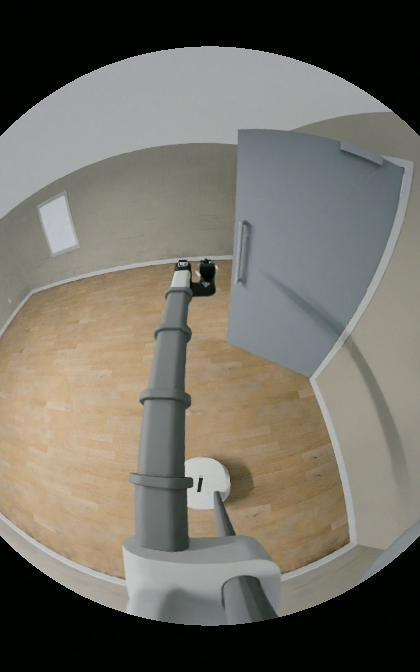

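>>> move --r1 '{"base":{"translate_m":0.95}}' --r2 '{"joints":{"arm_m":0},"base":{"translate_m":-0.3}}' --blocking false --cameras '[]'

>>> wait --seconds 3 --cameras '[]'

>>> wait --seconds 2.5 --cameras '[]'

>>> move --r1 '{"base":{"rotate_rad":-1.571},"joints":{"wrist_roll_rad":0}}' --blocking false --cameras '[]'

>>> wait --seconds 3.5 --cameras '["r1_head_camera","r1_head_left_camera","r1_wrist_camera"]'

Scene clock: 730.33 s.
earlier move: r1 done
move: r1 moving; r2 moving
r1.base_odometry: x=+0.148 y=+2.395 heading=-2.111
r1.turned_by_wheels: +0.000
r1.turned_by_imu: +0.000
r1.base_tilt: forward=-1.6 right=+1.3
r1.lidar_m: 2.43 2.48 1.88 1.21 0.46 0.33 0.30 0.33 0.50 1.51 0.80 0.81
r1.base_status: translate_m moving
r1.joint_positions: lift_m=+1.150 arm_m=+0.000 wrist_yaw_rad=-0.003 wrist_pitch_rad=+0.007 wrist_roll_rad=+1.571 gripper_m=-0.009
r1.joint_status: not commanded
r1.measured_speeds: translate_m=+0.122 strafe_m=+0.000 rotate_rad=-0.002 lift_m=+0.000 arm_m=+0.000 wrist_yaw_rad=+0.000 wrist_pitch_rad=+0.000 wrist_roll_rad=+0.000
r1.motor_effort: lift_m=+23(23) arm_m=-4(4) wheel_0=+6(7) wheel_1=+6(7) wheel_2=-8(9)
r1.servo_current: wrist_yaw_rad=46(59) wrist_pitch_rad=52(52) wrist_roll_rad=52(52) gripper_m=46(52)
r1.hand_pose: x=+0.4591 y=-0.0882 z=+1.3259 quat_wxyz=(+0.707, +0.707, +0.001, -0.003) (m; r1's base frame)
r1.wrist_depth_mm: - - - - - - 1808 / - - - - - - 1863 / - - - - - - 1921 / - - - - - - 1863 / - - - - - - 1863 / - - - 190 - - 1983 / - - 180 181 153 - 1863
r2.base_odometry: x=-2.874 y=+0.706 heading=-2.519
r2.turned_by_wheels: +0.000
r2.turned_by_imu: +0.001
r2.base_tilt: forward=-0.6 right=+0.1
r2.lidar_m: 3.69 3.81 4.91 4.62 1.62 1.12 1.05 1.09 1.25 1.18 1.21 1.60
r2.base_status: translate_m moving
r2.joint_positions: lift_m=+1.000 arm_m=+0.458 wrist_yaw_rad=+0.003 wrist_pitch_rad=+0.001 wrist_roll_rad=-0.002 gripper_m=-0.009
r2.joint_status: arm_m moving
r2.measured_speeds: translate_m=-0.121 strafe_m=-0.001 rotate_rad=+0.001 lift_m=+0.000 arm_m=-0.195 wrist_yaw_rad=+0.000 wrist_pitch_rad=+0.000 wrist_roll_rad=+0.000
r2.motor_effort: lift_m=+17(17) arm_m=-9(10) wheel_0=-7(12) wheel_1=-8(10) wheel_2=+13(13)
r2.servo_current: wrist_yaw_rad=52(59) wrist_pitch_rad=46(46) wrist_roll_rad=46(52) gripper_m=72(78)
r2.hand_pose: x=+0.9179 y=-0.0866 z=+1.1780 quat_wxyz=(+1.000, -0.001, +0.001, +0.001) (m; r2's base frame)
r2.wrist_depth_mm: - - - - - - - / - - - - - - - / - - - - - - - / - - - - - - - / - - - - - - - / - - 187 202 181 - - / - - - - - - -
pictures: none
No camera images: "cameras" was empty.

Scene clock: 732.40 s.
earlier move: r1 moving; r2 done
r1.base_odometry: x=-0.140 y=+1.915 heading=-2.111
r1.turned_by_wheels: +0.000
r1.turned_by_imu: +0.000
r1.base_tilt: forward=-1.6 right=+1.3
r1.lidar_m: 1.87 2.02 1.85 1.77 1.24 0.90 0.87 0.93 0.83 0.50 0.42 2.03
r1.base_status: translate_m moving
r1.joint_positions: lift_m=+1.150 arm_m=+0.000 wrist_yaw_rad=-0.003 wrist_pitch_rad=+0.007 wrist_roll_rad=+1.571 gripper_m=-0.009
r1.joint_status: not commanded
r1.measured_speeds: translate_m=+0.301 strafe_m=+0.000 rotate_rad=-0.002 lift_m=+0.000 arm_m=+0.000 wrist_yaw_rad=+0.000 wrist_pitch_rad=+0.000 wrist_roll_rad=+0.000
r1.motor_effort: lift_m=+23(23) arm_m=-4(4) wheel_0=+1(9) wheel_1=+6(8) wheel_2=-5(10)
r1.servo_current: wrist_yaw_rad=52(65) wrist_pitch_rad=46(59) wrist_roll_rad=52(65) gripper_m=59(59)
r1.hand_pose: x=+0.4591 y=-0.0882 z=+1.3259 quat_wxyz=(+0.707, +0.707, +0.001, -0.003) (m; r1's base frame)
r1.wrist_depth_mm: - 1661 - - - - 1756 / 1661 1618 - - - - 1708 / 1708 1576 - - - - 1808 / 1618 1708 - - - - 1708 / - - - - - - 1661 / - - 183 189 171 - 1661 / - - 162 139 142 - 1756
r2.base_odometry: x=-2.656 y=+0.863 heading=-2.519
r2.turned_by_wheels: +0.000
r2.turned_by_imu: +0.000
r2.base_tilt: forward=-0.6 right=+0.1
r2.lidar_m: 3.82 4.04 4.88 4.05 1.21 0.84 0.76 0.82 1.07 1.21 1.24 1.60
r2.base_status: done
r2.joint_positions: lift_m=+1.000 arm_m=+0.000 wrist_yaw_rad=+0.002 wrist_pitch_rad=+0.001 wrist_roll_rad=-0.002 gripper_m=-0.009
r2.joint_status: all done
r2.measured_speeds: all 0
r2.motor_effort: lift_m=+17(17) arm_m=-7(12) wheel_0=-3(12) wheel_1=-2(10) wheel_2=+2(14)
r2.servo_current: wrist_yaw_rad=52(59) wrist_pitch_rad=39(46) wrist_roll_rad=59(65) gripper_m=72(78)
r2.hand_pose: x=+0.4597 y=-0.0867 z=+1.1780 quat_wxyz=(+1.000, -0.001, +0.001, +0.001) (m; r2's base frame)
r2.wrist_depth_mm: - - - - - - - / - - - - - - - / - - - - - - - / - - - - - - - / - - - - - - - / - - 187 203 180 - - / - - - - - - -
wait: 2.07 of 3 s (r2 has come to rest)
pictures: none
No camera images: "cameras" was empty.

Scene clock: 734.50 s.
earlier move: r1 done
r1.base_odometry: x=-0.325 y=+1.608 heading=-2.111
r1.turned_by_wheels: +0.000
r1.turned_by_imu: +0.000
r1.base_tilt: forward=-1.6 right=+1.3
r1.lidar_m: 1.54 1.63 1.84 1.77 1.74 1.28 1.21 1.31 0.43 0.42 2.14 1.69
r1.base_status: done
r1.joint_positions: lift_m=+1.150 arm_m=+0.000 wrist_yaw_rad=-0.002 wrist_pitch_rad=+0.007 wrist_roll_rad=+1.571 gripper_m=-0.009
r1.joint_status: not commanded
r1.measured_speeds: all 0
r1.motor_effort: lift_m=+23(23) arm_m=-4(4) wheel_0=+1(9) wheel_1=+2(8) wheel_2=+2(10)
r1.servo_current: wrist_yaw_rad=52(72) wrist_pitch_rad=46(59) wrist_roll_rad=59(65) gripper_m=46(59)
r1.hand_pose: x=+0.4591 y=-0.0881 z=+1.3259 quat_wxyz=(+0.707, +0.707, +0.002, -0.003) (m; r1's base frame)
r1.wrist_depth_mm: - - - - - - - / 1281 1336 - - - - - / 1281 1336 - - - - - / 1281 1281 - - - - - / - - - - - - - / - - 184 189 171 - - / - - 162 139 142 - -
r2.base_odometry: x=-2.656 y=+0.863 heading=-2.519
r2.turned_by_wheels: +0.000
r2.turned_by_imu: +0.000
r2.base_tilt: forward=-0.7 right=+0.1
r2.lidar_m: 3.85 4.06 4.90 4.06 1.23 0.84 0.77 0.81 1.07 1.20 1.26 1.63
r2.base_status: done
r2.joint_positions: lift_m=+1.000 arm_m=+0.000 wrist_yaw_rad=+0.002 wrist_pitch_rad=+0.001 wrist_roll_rad=-0.002 gripper_m=-0.009
r2.joint_status: all done
r2.measured_speeds: all 0
r2.motor_effort: lift_m=+17(17) arm_m=-7(12) wheel_0=-3(12) wheel_1=-2(10) wheel_2=+2(14)
r2.servo_current: wrist_yaw_rad=46(59) wrist_pitch_rad=39(46) wrist_roll_rad=39(65) gripper_m=72(78)
r2.hand_pose: x=+0.4597 y=-0.0867 z=+1.1780 quat_wxyz=(+1.000, -0.001, +0.001, +0.001) (m; r2's base frame)
r2.wrist_depth_mm: - - - - - - - / - - - - - - - / - - - - - - - / - - - - - - - / - - - - - - - / - - 187 203 181 - - / - - - - - - -
wait: 2.10 of 2.5 s (r1 has come to rest)
pictures: none
No camera images: "cameras" was empty.

Scene clock: 735.00 s.
move: r1 moving
r1.base_odometry: x=-0.325 y=+1.608 heading=-2.256
r1.turned_by_wheels: -0.145
r1.turned_by_imu: -0.146
r1.base_tilt: forward=-1.6 right=+1.3
r1.lidar_m: 1.51 1.55 1.93 1.78 1.80 1.34 1.21 1.26 0.51 0.42 0.63 1.75
r1.base_status: rotate_rad moving
r1.joint_positions: lift_m=+1.150 arm_m=+0.000 wrist_yaw_rad=-0.002 wrist_pitch_rad=+0.007 wrist_roll_rad=+0.989 gripper_m=-0.009
r1.joint_status: wrist_roll_rad moving
r1.measured_speeds: translate_m=+0.000 strafe_m=+0.001 rotate_rad=-0.558 lift_m=+0.000 arm_m=+0.000 wrist_yaw_rad=+0.000 wrist_pitch_rad=+0.000 wrist_roll_rad=-1.820
r1.motor_effort: lift_m=+23(23) arm_m=-4(4) wheel_0=+5(7) wheel_1=+5(8) wheel_2=+5(6)
r1.servo_current: wrist_yaw_rad=52(65) wrist_pitch_rad=52(59) wrist_roll_rad=117(117) gripper_m=46(52)
r1.hand_pose: x=+0.4591 y=-0.0881 z=+1.3259 quat_wxyz=(+0.880, +0.475, +0.002, -0.003) (m; r1's base frame)
r1.wrist_depth_mm: - 1336 1366 - 1464 1430 - / - 1308 - - - 1464 1464 / 1281 1308 - - - - - / - 1308 - - - - - / - - 1336 - - - - / - - 185 190 180 - - / - - 163 139 142 - -
r2: as last shown
r2.lidar_m: 3.83 4.08 4.89 4.03 1.23 0.84 0.78 0.81 1.06 1.21 1.24 1.63
r2.motor_effort: lift_m=+17(17) arm_m=-7(8) wheel_0=-3(3) wheel_1=-2(3) wheel_2=+2(2)
r2.servo_current: wrist_yaw_rad=59(59) wrist_pitch_rad=39(46) wrist_roll_rad=59(59) gripper_m=72(72)
r2.wrist_depth_mm: - - - - - - - / - - - - - - - / - - - - - - - / - - - - - - - / - - - - - - - / - - 187 203 180 - - / - - - - - - -
pictures: none
No camera images: "cameras" was empty.

Scene clock: 737.17 s.
earlier move: r1 done
r1.base_odometry: x=-0.325 y=+1.608 heading=+2.602
r1.turned_by_wheels: -1.425
r1.turned_by_imu: -1.433
r1.base_tilt: forward=-1.6 right=+1.3
r1.lidar_m: 0.44 2.13 1.65 1.52 1.63 1.83 1.76 1.74 1.30 1.23 1.29 0.39
r1.base_status: done
r1.joint_positions: lift_m=+1.150 arm_m=+0.000 wrist_yaw_rad=-0.002 wrist_pitch_rad=+0.007 wrist_roll_rad=+0.002 gripper_m=-0.009
r1.joint_status: all done
r1.measured_speeds: all 0
r1.motor_effort: lift_m=+23(23) arm_m=-4(4) wheel_0=+3(8) wheel_1=+3(8) wheel_2=+2(7)
r1.servo_current: wrist_yaw_rad=39(65) wrist_pitch_rad=46(59) wrist_roll_rad=59(117) gripper_m=46(59)
r1.hand_pose: x=+0.4591 y=-0.0881 z=+1.3259 quat_wxyz=(+1.000, +0.001, +0.003, -0.001) (m; r1's base frame)
r1.wrist_depth_mm: - - - - - - - / - - - - - - - / - - - - - - - / - - - - - - - / - - - - - - - / - - - 194 - - - / - - 181 181 142 - -
r2.base_odometry: x=-2.656 y=+0.863 heading=-2.519
r2.turned_by_wheels: +0.000
r2.turned_by_imu: +0.000
r2.base_tilt: forward=-0.7 right=+0.1
r2.lidar_m: 3.83 4.08 4.90 4.05 1.20 0.84 0.77 0.80 1.08 1.19 1.27 1.60
r2.base_status: not commanded
r2.joint_positions: lift_m=+1.000 arm_m=+0.000 wrist_yaw_rad=+0.002 wrist_pitch_rad=+0.001 wrist_roll_rad=-0.002 gripper_m=-0.009
r2.joint_status: not commanded
r2.measured_speeds: all 0
r2.motor_effort: lift_m=+17(17) arm_m=-7(8) wheel_0=-3(4) wheel_1=-2(3) wheel_2=+2(2)
r2.servo_current: wrist_yaw_rad=46(59) wrist_pitch_rad=46(46) wrist_roll_rad=52(59) gripper_m=72(78)
r2.hand_pose: x=+0.4597 y=-0.0867 z=+1.1780 quat_wxyz=(+1.000, -0.001, +0.001, +0.001) (m; r2's base frame)
r2.wrist_depth_mm: - - - - - - - / - - - - - - - / - - - - - - - / - - - - - - - / - - - - - - - / - - 187 204 181 - - / - - - - - - -
wait: 2.17 of 3.5 s (r1 has come to rest)
pictures: r1_head_camera, r1_head_left_camera, r1_wrist_camera
Images, in order (width x height): r1_head_camera 420x560, r1_head_left_camera 420x672, r1_wrist_camera 616x392.

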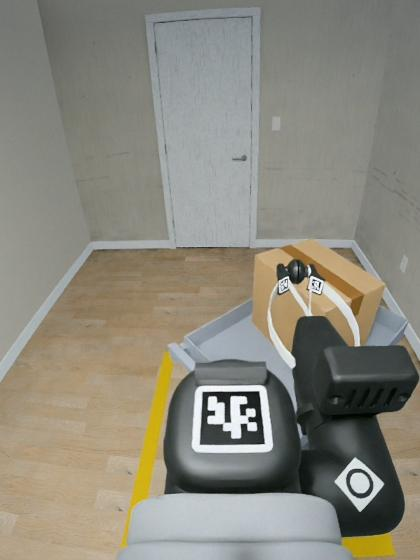

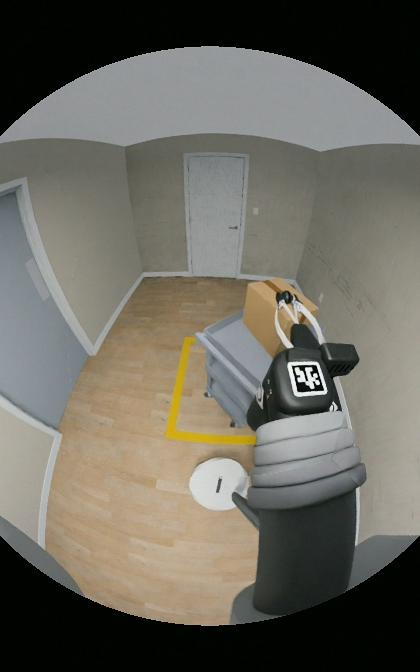

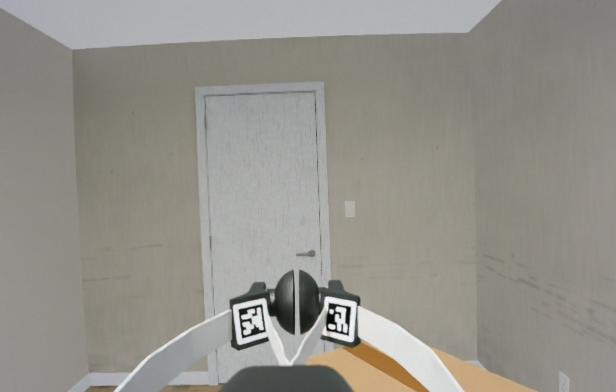

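>>> move --r1 '{"base":{"translate_m":-0.22}}' --blocking false --cameras '[]'

>>> wait --seconds 2.5 --cameras '[]'

>>> move --r1 '{"joints":{"lift_m":0.655}}' --blocking false --cameras '[]'

>>> wait --seconds 3 --cameras '["r1_head_camera","r1_wrist_camera"]'

Scene clock: 752.47 s.
move: r1 moving
r1.base_odometry: x=-0.298 y=+1.592 heading=+2.602
r1.turned_by_wheels: +0.000
r1.turned_by_imu: +0.000
r1.base_tilt: forward=-1.6 right=+1.3
r1.lidar_m: 0.42 2.13 1.65 1.52 1.63 1.79 1.73 1.74 1.30 1.25 1.30 0.46
r1.base_status: translate_m moving
r1.joint_positions: lift_m=+1.150 arm_m=+0.000 wrist_yaw_rad=-0.002 wrist_pitch_rad=+0.007 wrist_roll_rad=+0.002 gripper_m=-0.009
r1.joint_status: not commanded
r1.measured_speeds: translate_m=-0.123 strafe_m=+0.001 rotate_rad=+0.002 lift_m=+0.000 arm_m=+0.000 wrist_yaw_rad=+0.000 wrist_pitch_rad=+0.000 wrist_roll_rad=+0.000
r1.motor_effort: lift_m=+23(23) arm_m=-4(4) wheel_0=-6(9) wheel_1=-5(7) wheel_2=+10(10)
r1.servo_current: wrist_yaw_rad=59(65) wrist_pitch_rad=46(52) wrist_roll_rad=52(59) gripper_m=39(52)
r1.hand_pose: x=+0.4591 y=-0.0881 z=+1.3259 quat_wxyz=(+1.000, +0.001, +0.003, -0.001) (m; r1's base frame)
r1.wrist_depth_mm: - - - - - - - / - - - - - - - / - - - - - - - / - - - - - - - / - - - - - - - / - - - 194 - - - / - - 181 180 153 - -
r2: as last shown
r2.lidar_m: 3.83 4.04 4.88 4.00 1.20 0.82 0.78 0.82 1.10 1.21 1.26 1.63
r2.motor_effort: lift_m=+17(17) arm_m=-7(7) wheel_0=-3(3) wheel_1=-3(3) wheel_2=+2(2)
r2.servo_current: wrist_yaw_rad=52(52) wrist_pitch_rad=46(46) wrist_roll_rad=59(59) gripper_m=65(78)
r2.wrist_depth_mm: - - - - - - - / - - - - - - - / - - - - - - - / - - - - - - - / - - - - - - - / - - 187 203 181 - - / - - - - - - -
pictures: none
No camera images: "cameras" was empty.

Scene clock: 754.13 s.
earlier move: r1 done
r1.base_odometry: x=-0.136 y=+1.495 heading=+2.602
r1.turned_by_wheels: +0.000
r1.turned_by_imu: +0.000
r1.base_tilt: forward=-1.6 right=+1.3
r1.lidar_m: 0.60 2.14 1.68 1.54 1.64 1.62 1.54 1.62 1.29 1.24 1.29 0.69
r1.base_status: done
r1.joint_positions: lift_m=+1.150 arm_m=+0.000 wrist_yaw_rad=-0.002 wrist_pitch_rad=+0.007 wrist_roll_rad=+0.002 gripper_m=-0.009
r1.joint_status: not commanded
r1.measured_speeds: all 0
r1.motor_effort: lift_m=+23(23) arm_m=-4(4) wheel_0=-2(9) wheel_1=-2(8) wheel_2=+0(10)
r1.servo_current: wrist_yaw_rad=39(78) wrist_pitch_rad=46(59) wrist_roll_rad=46(65) gripper_m=52(59)
r1.hand_pose: x=+0.4591 y=-0.0881 z=+1.3259 quat_wxyz=(+1.000, +0.001, +0.003, -0.001) (m; r1's base frame)
r1.wrist_depth_mm: - - - - - - - / - - - - - - - / - - - - - - - / - - - - - - - / - - - - - - - / - - - 195 - - - / - - 180 181 152 - -
r2.base_odometry: x=-2.656 y=+0.863 heading=-2.519
r2.turned_by_wheels: +0.000
r2.turned_by_imu: +0.000
r2.base_tilt: forward=-0.7 right=+0.0
r2.lidar_m: 3.84 4.04 4.88 4.02 1.17 0.82 0.77 0.79 1.07 1.21 1.23 1.63
r2.base_status: not commanded
r2.joint_positions: lift_m=+1.000 arm_m=+0.000 wrist_yaw_rad=+0.002 wrist_pitch_rad=+0.001 wrist_roll_rad=-0.002 gripper_m=-0.009
r2.joint_status: not commanded
r2.measured_speeds: all 0
r2.motor_effort: lift_m=+17(17) arm_m=-7(8) wheel_0=-2(3) wheel_1=-3(3) wheel_2=+2(2)
r2.servo_current: wrist_yaw_rad=52(65) wrist_pitch_rad=46(46) wrist_roll_rad=39(59) gripper_m=72(78)
r2.hand_pose: x=+0.4597 y=-0.0867 z=+1.1780 quat_wxyz=(+1.000, -0.001, +0.001, +0.001) (m; r2's base frame)
r2.wrist_depth_mm: - - - - - - - / - - - - - - - / - - - - - - - / - - - - - - - / - - - - - - - / - - 187 204 180 - - / - - - - - - -
wait: 1.67 of 2.5 s (r1 has come to rest)
pictures: none
No camera images: "cameras" was empty.

Scene clock: 754.63 s.
move: r1 moving
r1.base_odometry: x=-0.136 y=+1.495 heading=+2.602
r1.turned_by_wheels: +0.000
r1.turned_by_imu: +0.000
r1.base_tilt: forward=-1.6 right=+1.2
r1.lidar_m: 0.61 2.14 1.66 1.54 1.63 1.61 1.54 1.65 1.30 1.20 1.29 0.71
r1.base_status: not commanded
r1.joint_positions: lift_m=+1.112 arm_m=+0.000 wrist_yaw_rad=-0.002 wrist_pitch_rad=+0.007 wrist_roll_rad=+0.002 gripper_m=-0.009
r1.joint_status: lift_m moving
r1.measured_speeds: translate_m=+0.000 strafe_m=+0.000 rotate_rad=+0.000 lift_m=-0.146 arm_m=+0.000 wrist_yaw_rad=+0.000 wrist_pitch_rad=+0.000 wrist_roll_rad=+0.000
r1.motor_effort: lift_m=+13(23) arm_m=-4(4) wheel_0=-2(3) wheel_1=-3(3) wheel_2=+0(0)
r1.servo_current: wrist_yaw_rad=46(65) wrist_pitch_rad=52(52) wrist_roll_rad=65(65) gripper_m=46(52)
r1.hand_pose: x=+0.4591 y=-0.0881 z=+1.2888 quat_wxyz=(+1.000, +0.001, +0.003, -0.001) (m; r1's base frame)
r1.wrist_depth_mm: - - - - - - - / - - - - - - - / - - - - - - - / - - - - - - - / - - - - - - - / - - - 194 878 - - / - - 180 180 153 - -
r2: as last shown
r2.base_tilt: forward=-0.7 right=+0.1
r2.lidar_m: 3.85 4.05 4.90 4.04 1.20 0.85 0.77 0.78 1.06 1.21 1.24 1.63
r2.motor_effort: lift_m=+17(17) arm_m=-7(8) wheel_0=-3(3) wheel_1=-2(3) wheel_2=+2(2)
r2.servo_current: wrist_yaw_rad=46(59) wrist_pitch_rad=46(46) wrist_roll_rad=46(52) gripper_m=65(78)
r2.wrist_depth_mm: - - - - - - - / - - - - - - - / - - - - - - - / - - - - - - - / - - - - - - - / - - 187 202 181 - - / - - - - - - -
pictures: none
No camera images: "cameras" was empty.

Scene clock: 757.07 s.
earlier move: r1 done
r1.base_odometry: x=-0.136 y=+1.495 heading=+2.602
r1.turned_by_wheels: +0.000
r1.turned_by_imu: +0.000
r1.base_tilt: forward=-1.6 right=+1.3
r1.lidar_m: 0.61 2.13 1.67 1.53 1.63 1.62 1.56 1.65 1.26 1.23 1.28 0.68
r1.base_status: not commanded
r1.joint_positions: lift_m=+0.655 arm_m=+0.000 wrist_yaw_rad=-0.002 wrist_pitch_rad=+0.007 wrist_roll_rad=+0.002 gripper_m=-0.009
r1.joint_status: all done
r1.measured_speeds: all 0
r1.motor_effort: lift_m=+12(23) arm_m=-4(4) wheel_0=-2(3) wheel_1=-3(3) wheel_2=+0(0)
r1.servo_current: wrist_yaw_rad=39(78) wrist_pitch_rad=52(59) wrist_roll_rad=59(72) gripper_m=46(52)
r1.hand_pose: x=+0.4591 y=-0.0881 z=+0.8318 quat_wxyz=(+1.000, +0.001, +0.003, -0.001) (m; r1's base frame)
r1.wrist_depth_mm: - - - - - - - / - - - - 683 - - / - - - 831 668 - - / - - - 854 668 741 - / - - - 508 492 - - / - - 190 195 - - - / - - 163 151 142 - -
r2.base_odometry: x=-2.656 y=+0.863 heading=-2.519
r2.turned_by_wheels: +0.000
r2.turned_by_imu: +0.000
r2.base_tilt: forward=-0.7 right=+0.1
r2.lidar_m: 3.87 4.06 4.88 4.06 1.21 0.84 0.75 0.78 1.07 1.20 1.24 1.60
r2.base_status: not commanded
r2.joint_positions: lift_m=+1.000 arm_m=+0.000 wrist_yaw_rad=+0.002 wrist_pitch_rad=+0.001 wrist_roll_rad=-0.002 gripper_m=-0.009
r2.joint_status: not commanded
r2.measured_speeds: all 0
r2.motor_effort: lift_m=+17(17) arm_m=-7(8) wheel_0=-3(4) wheel_1=-2(3) wheel_2=+2(2)
r2.servo_current: wrist_yaw_rad=59(59) wrist_pitch_rad=46(52) wrist_roll_rad=39(59) gripper_m=78(85)
r2.hand_pose: x=+0.4597 y=-0.0867 z=+1.1780 quat_wxyz=(+1.000, -0.001, +0.001, +0.001) (m; r2's base frame)
r2.wrist_depth_mm: - - - - - - - / - - - - - - - / - - - - - - - / - - - - - - - / - - - - - - - / - - 187 204 181 - - / - - - - - - -
wait: 2.43 of 3 s (r1 has come to rest)
pictures: r1_head_camera, r1_wrist_camera
Images, in order (width x height): r1_head_camera 420x560, r1_wrist_camera 616x392.

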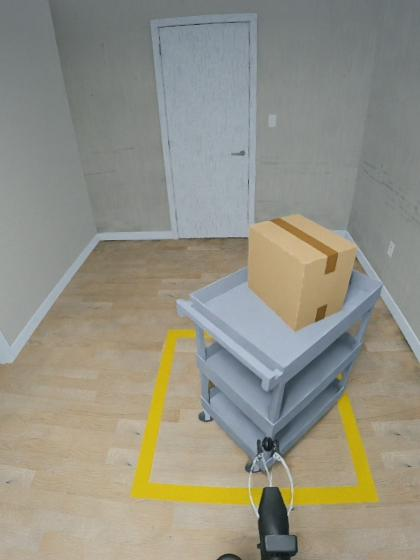

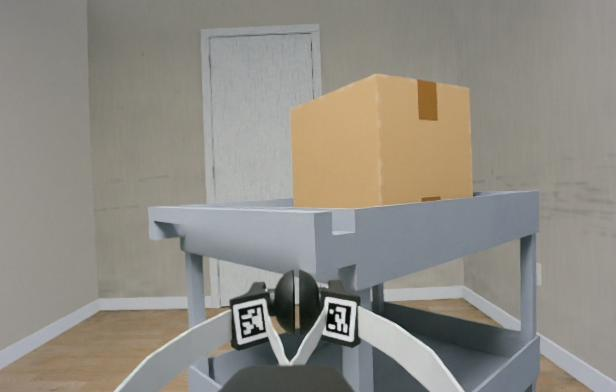

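>>> move --r1 '{"base":{"strafe_m":-0.12}}' --blocking false --cameras '[]'

>>> wait --seconds 2 --cameras '[]'

>>> move --r1 '{"base":{"translate_m":0.44},"pace":"slow"}' --blocking false --cameras '[]'

>>> wait --seconds 6 --cameras '["r1_head_camera"]'

Scene clock: 765.43 s.
move: r1 moving
r1.base_odometry: x=-0.117 y=+1.526 heading=+2.601
r1.turned_by_wheels: +0.000
r1.turned_by_imu: -0.001
r1.base_tilt: forward=-1.6 right=+1.3
r1.lidar_m: 0.62 2.19 1.70 1.57 1.66 1.60 1.58 1.66 1.24 1.18 1.27 0.74
r1.base_status: strafe_m moving
r1.joint_positions: lift_m=+0.655 arm_m=+0.000 wrist_yaw_rad=-0.002 wrist_pitch_rad=+0.007 wrist_roll_rad=+0.002 gripper_m=-0.009
r1.joint_status: not commanded
r1.measured_speeds: translate_m=+0.000 strafe_m=-0.140 rotate_rad=-0.002 lift_m=+0.000 arm_m=+0.000 wrist_yaw_rad=+0.000 wrist_pitch_rad=+0.000 wrist_roll_rad=+0.000
r1.motor_effort: lift_m=+12(12) arm_m=-4(4) wheel_0=+9(10) wheel_1=-9(11) wheel_2=-1(2)
r1.servo_current: wrist_yaw_rad=39(59) wrist_pitch_rad=46(52) wrist_roll_rad=33(59) gripper_m=46(52)
r1.hand_pose: x=+0.4591 y=-0.0881 z=+0.8318 quat_wxyz=(+1.000, +0.001, +0.003, -0.001) (m; r1's base frame)
r1.wrist_depth_mm: - - - - - - - / - - - - 699 - - / - - - 798 668 - - / - - - 788 661 - - / - - 676 - 535 - - / - - 189 195 - - - / - 1921 163 151 142 - -
r2: as last shown
r2.lidar_m: 3.83 4.07 4.88 4.02 1.18 0.84 0.78 0.80 1.06 1.21 1.22 1.63
r2.motor_effort: lift_m=+17(17) arm_m=-7(8) wheel_0=-3(3) wheel_1=-2(3) wheel_2=+2(2)
r2.servo_current: wrist_yaw_rad=59(59) wrist_pitch_rad=33(46) wrist_roll_rad=46(52) gripper_m=72(78)
r2.wrist_depth_mm: - - - - - - - / - - - - - - - / - - - - - - - / - - - - - - - / - - - - - - - / - - 187 203 180 - - / - - - - - - -
pictures: none
No camera images: "cameras" was empty.

Scene clock: 766.53 s.
earlier move: r1 done
r1.base_odometry: x=-0.074 y=+1.597 heading=+2.601
r1.turned_by_wheels: +0.000
r1.turned_by_imu: -0.001
r1.base_tilt: forward=-1.6 right=+1.2
r1.lidar_m: 0.60 0.94 1.81 1.65 1.77 1.63 1.55 1.57 1.14 1.11 1.18 0.83
r1.base_status: done
r1.joint_positions: lift_m=+0.655 arm_m=+0.000 wrist_yaw_rad=-0.002 wrist_pitch_rad=+0.007 wrist_roll_rad=+0.002 gripper_m=-0.009
r1.joint_status: not commanded
r1.measured_speeds: all 0
r1.motor_effort: lift_m=+13(13) arm_m=-4(4) wheel_0=+1(11) wheel_1=-1(11) wheel_2=+0(2)
r1.servo_current: wrist_yaw_rad=52(65) wrist_pitch_rad=52(59) wrist_roll_rad=59(72) gripper_m=52(59)
r1.hand_pose: x=+0.4591 y=-0.0881 z=+0.8318 quat_wxyz=(+1.000, +0.001, +0.003, -0.001) (m; r1's base frame)
r1.wrist_depth_mm: - - - - - - - / - - - 759 - - - / - - - 668 715 - - / - - - 676 707 - - / - - 418 - - - - / - - 469 194 - - - / - 1983 171 150 142 1808 -
r2.base_odometry: x=-2.656 y=+0.863 heading=-2.519
r2.turned_by_wheels: +0.000
r2.turned_by_imu: +0.000
r2.base_tilt: forward=-0.7 right=+0.1
r2.lidar_m: 3.87 4.07 4.88 4.01 1.22 0.82 0.78 0.80 1.04 1.19 1.23 1.62
r2.base_status: not commanded
r2.joint_positions: lift_m=+1.000 arm_m=+0.000 wrist_yaw_rad=+0.002 wrist_pitch_rad=+0.001 wrist_roll_rad=-0.002 gripper_m=-0.009
r2.joint_status: not commanded
r2.measured_speeds: all 0
r2.motor_effort: lift_m=+17(17) arm_m=-8(8) wheel_0=-3(3) wheel_1=-2(3) wheel_2=+1(2)
r2.servo_current: wrist_yaw_rad=52(59) wrist_pitch_rad=39(52) wrist_roll_rad=46(59) gripper_m=72(78)
r2.hand_pose: x=+0.4597 y=-0.0867 z=+1.1780 quat_wxyz=(+1.000, -0.001, +0.001, +0.001) (m; r2's base frame)
r2.wrist_depth_mm: - - - - - - - / - - - - - - - / - - - - - - - / - - - - - - - / - - - - - - - / - - 187 203 181 - - / - - - - - - -
wait: 1.10 of 2 s (r1 has come to rest)
pictures: none
No camera images: "cameras" was empty.

Scene clock: 767.03 s.
move: r1 moving
r1.base_odometry: x=-0.085 y=+1.604 heading=+2.602
r1.turned_by_wheels: +0.000
r1.turned_by_imu: +0.000
r1.base_tilt: forward=-1.6 right=+1.3
r1.lidar_m: 0.59 0.94 1.80 1.65 1.72 1.62 1.58 1.58 1.16 1.10 1.18 0.80
r1.base_status: translate_m moving
r1.joint_positions: lift_m=+0.655 arm_m=+0.000 wrist_yaw_rad=-0.002 wrist_pitch_rad=+0.007 wrist_roll_rad=+0.002 gripper_m=-0.009
r1.joint_status: not commanded
r1.measured_speeds: translate_m=+0.049 strafe_m=-0.001 rotate_rad=-0.001 lift_m=+0.000 arm_m=+0.000 wrist_yaw_rad=+0.000 wrist_pitch_rad=+0.000 wrist_roll_rad=+0.000
r1.motor_effort: lift_m=+13(13) arm_m=-4(4) wheel_0=+6(8) wheel_1=+5(5) wheel_2=-5(7)
r1.servo_current: wrist_yaw_rad=52(65) wrist_pitch_rad=46(52) wrist_roll_rad=33(59) gripper_m=46(52)
r1.hand_pose: x=+0.4591 y=-0.0881 z=+0.8318 quat_wxyz=(+1.000, +0.001, +0.003, -0.001) (m; r1's base frame)
r1.wrist_depth_mm: - - - - - - - / - - - 741 - - - / - - - 647 699 - - / - - - 654 699 - - / - - 413 - - - - / - - 459 195 - - - / - 1921 171 151 142 1808 -
r2: as last shown
r2.lidar_m: 3.84 4.06 4.84 4.04 1.22 0.82 0.78 0.80 1.06 1.18 1.21 1.60
r2.motor_effort: lift_m=+17(17) arm_m=-7(8) wheel_0=-3(3) wheel_1=-2(3) wheel_2=+2(2)
r2.servo_current: wrist_yaw_rad=52(52) wrist_pitch_rad=39(46) wrist_roll_rad=46(59) gripper_m=72(78)
pictures: none
No camera images: "cameras" was empty.

Scene clock: 772.23 s.
earlier move: r1 done
r1.base_odometry: x=-0.452 y=+1.824 heading=+2.602
r1.turned_by_wheels: +0.000
r1.turned_by_imu: -0.001
r1.base_tilt: forward=-1.6 right=+1.3
r1.lidar_m: 0.40 0.41 1.79 1.65 1.73 2.09 2.00 1.59 1.15 1.12 1.17 0.48
r1.base_status: done
r1.joint_positions: lift_m=+0.655 arm_m=+0.000 wrist_yaw_rad=-0.003 wrist_pitch_rad=+0.006 wrist_roll_rad=+0.002 gripper_m=-0.010
r1.joint_status: not commanded
r1.measured_speeds: all 0
r1.motor_effort: lift_m=+12(13) arm_m=+4(4) wheel_0=+3(8) wheel_1=+1(7) wheel_2=-1(13)
r1.servo_current: wrist_yaw_rad=52(85) wrist_pitch_rad=52(59) wrist_roll_rad=39(72) gripper_m=52(59)
r1.hand_pose: x=+0.4590 y=-0.0882 z=+0.8319 quat_wxyz=(+1.000, +0.001, +0.003, -0.001) (m; r1's base frame)
r1.wrist_depth_mm: - - - 351 359 368 - / - - - 355 362 373 - / - - - 355 364 373 - / - - - 357 364 373 - / - 615 - - - - - / - - 183 194 170 286 307 / - 137 216 181 142 1808 -
r2.base_odometry: x=-2.656 y=+0.863 heading=-2.519
r2.turned_by_wheels: +0.000
r2.turned_by_imu: +0.001
r2.base_tilt: forward=-0.7 right=+0.0
r2.lidar_m: 3.84 4.03 4.88 4.01 1.21 0.85 0.75 0.80 1.06 1.21 1.25 1.61
r2.base_status: not commanded
r2.joint_positions: lift_m=+1.000 arm_m=+0.000 wrist_yaw_rad=+0.002 wrist_pitch_rad=+0.001 wrist_roll_rad=-0.002 gripper_m=-0.009
r2.joint_status: not commanded
r2.measured_speeds: all 0
r2.motor_effort: lift_m=+17(17) arm_m=-8(8) wheel_0=-3(4) wheel_1=-3(3) wheel_2=+2(2)
r2.servo_current: wrist_yaw_rad=59(59) wrist_pitch_rad=39(46) wrist_roll_rad=52(65) gripper_m=65(78)
r2.hand_pose: x=+0.4597 y=-0.0867 z=+1.1780 quat_wxyz=(+1.000, -0.001, +0.001, +0.001) (m; r2's base frame)
r2.wrist_depth_mm: - - - - - - - / - - - - - - - / - - - - - - - / - - - - - - - / - - - - - - - / - - 187 203 180 - - / - - - - - - -
wait: 5.20 of 6 s (r1 has come to rest)
pictures: r1_head_camera
Images, in order (width x height): r1_head_camera 420x560.

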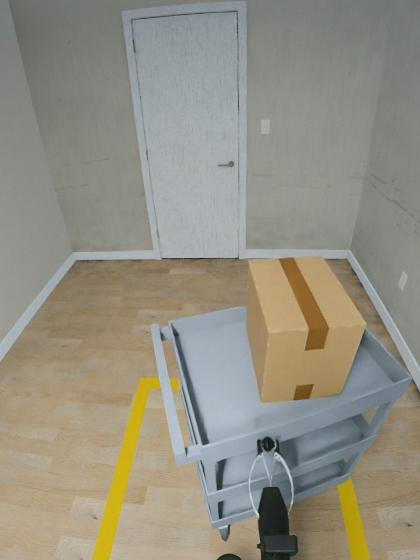

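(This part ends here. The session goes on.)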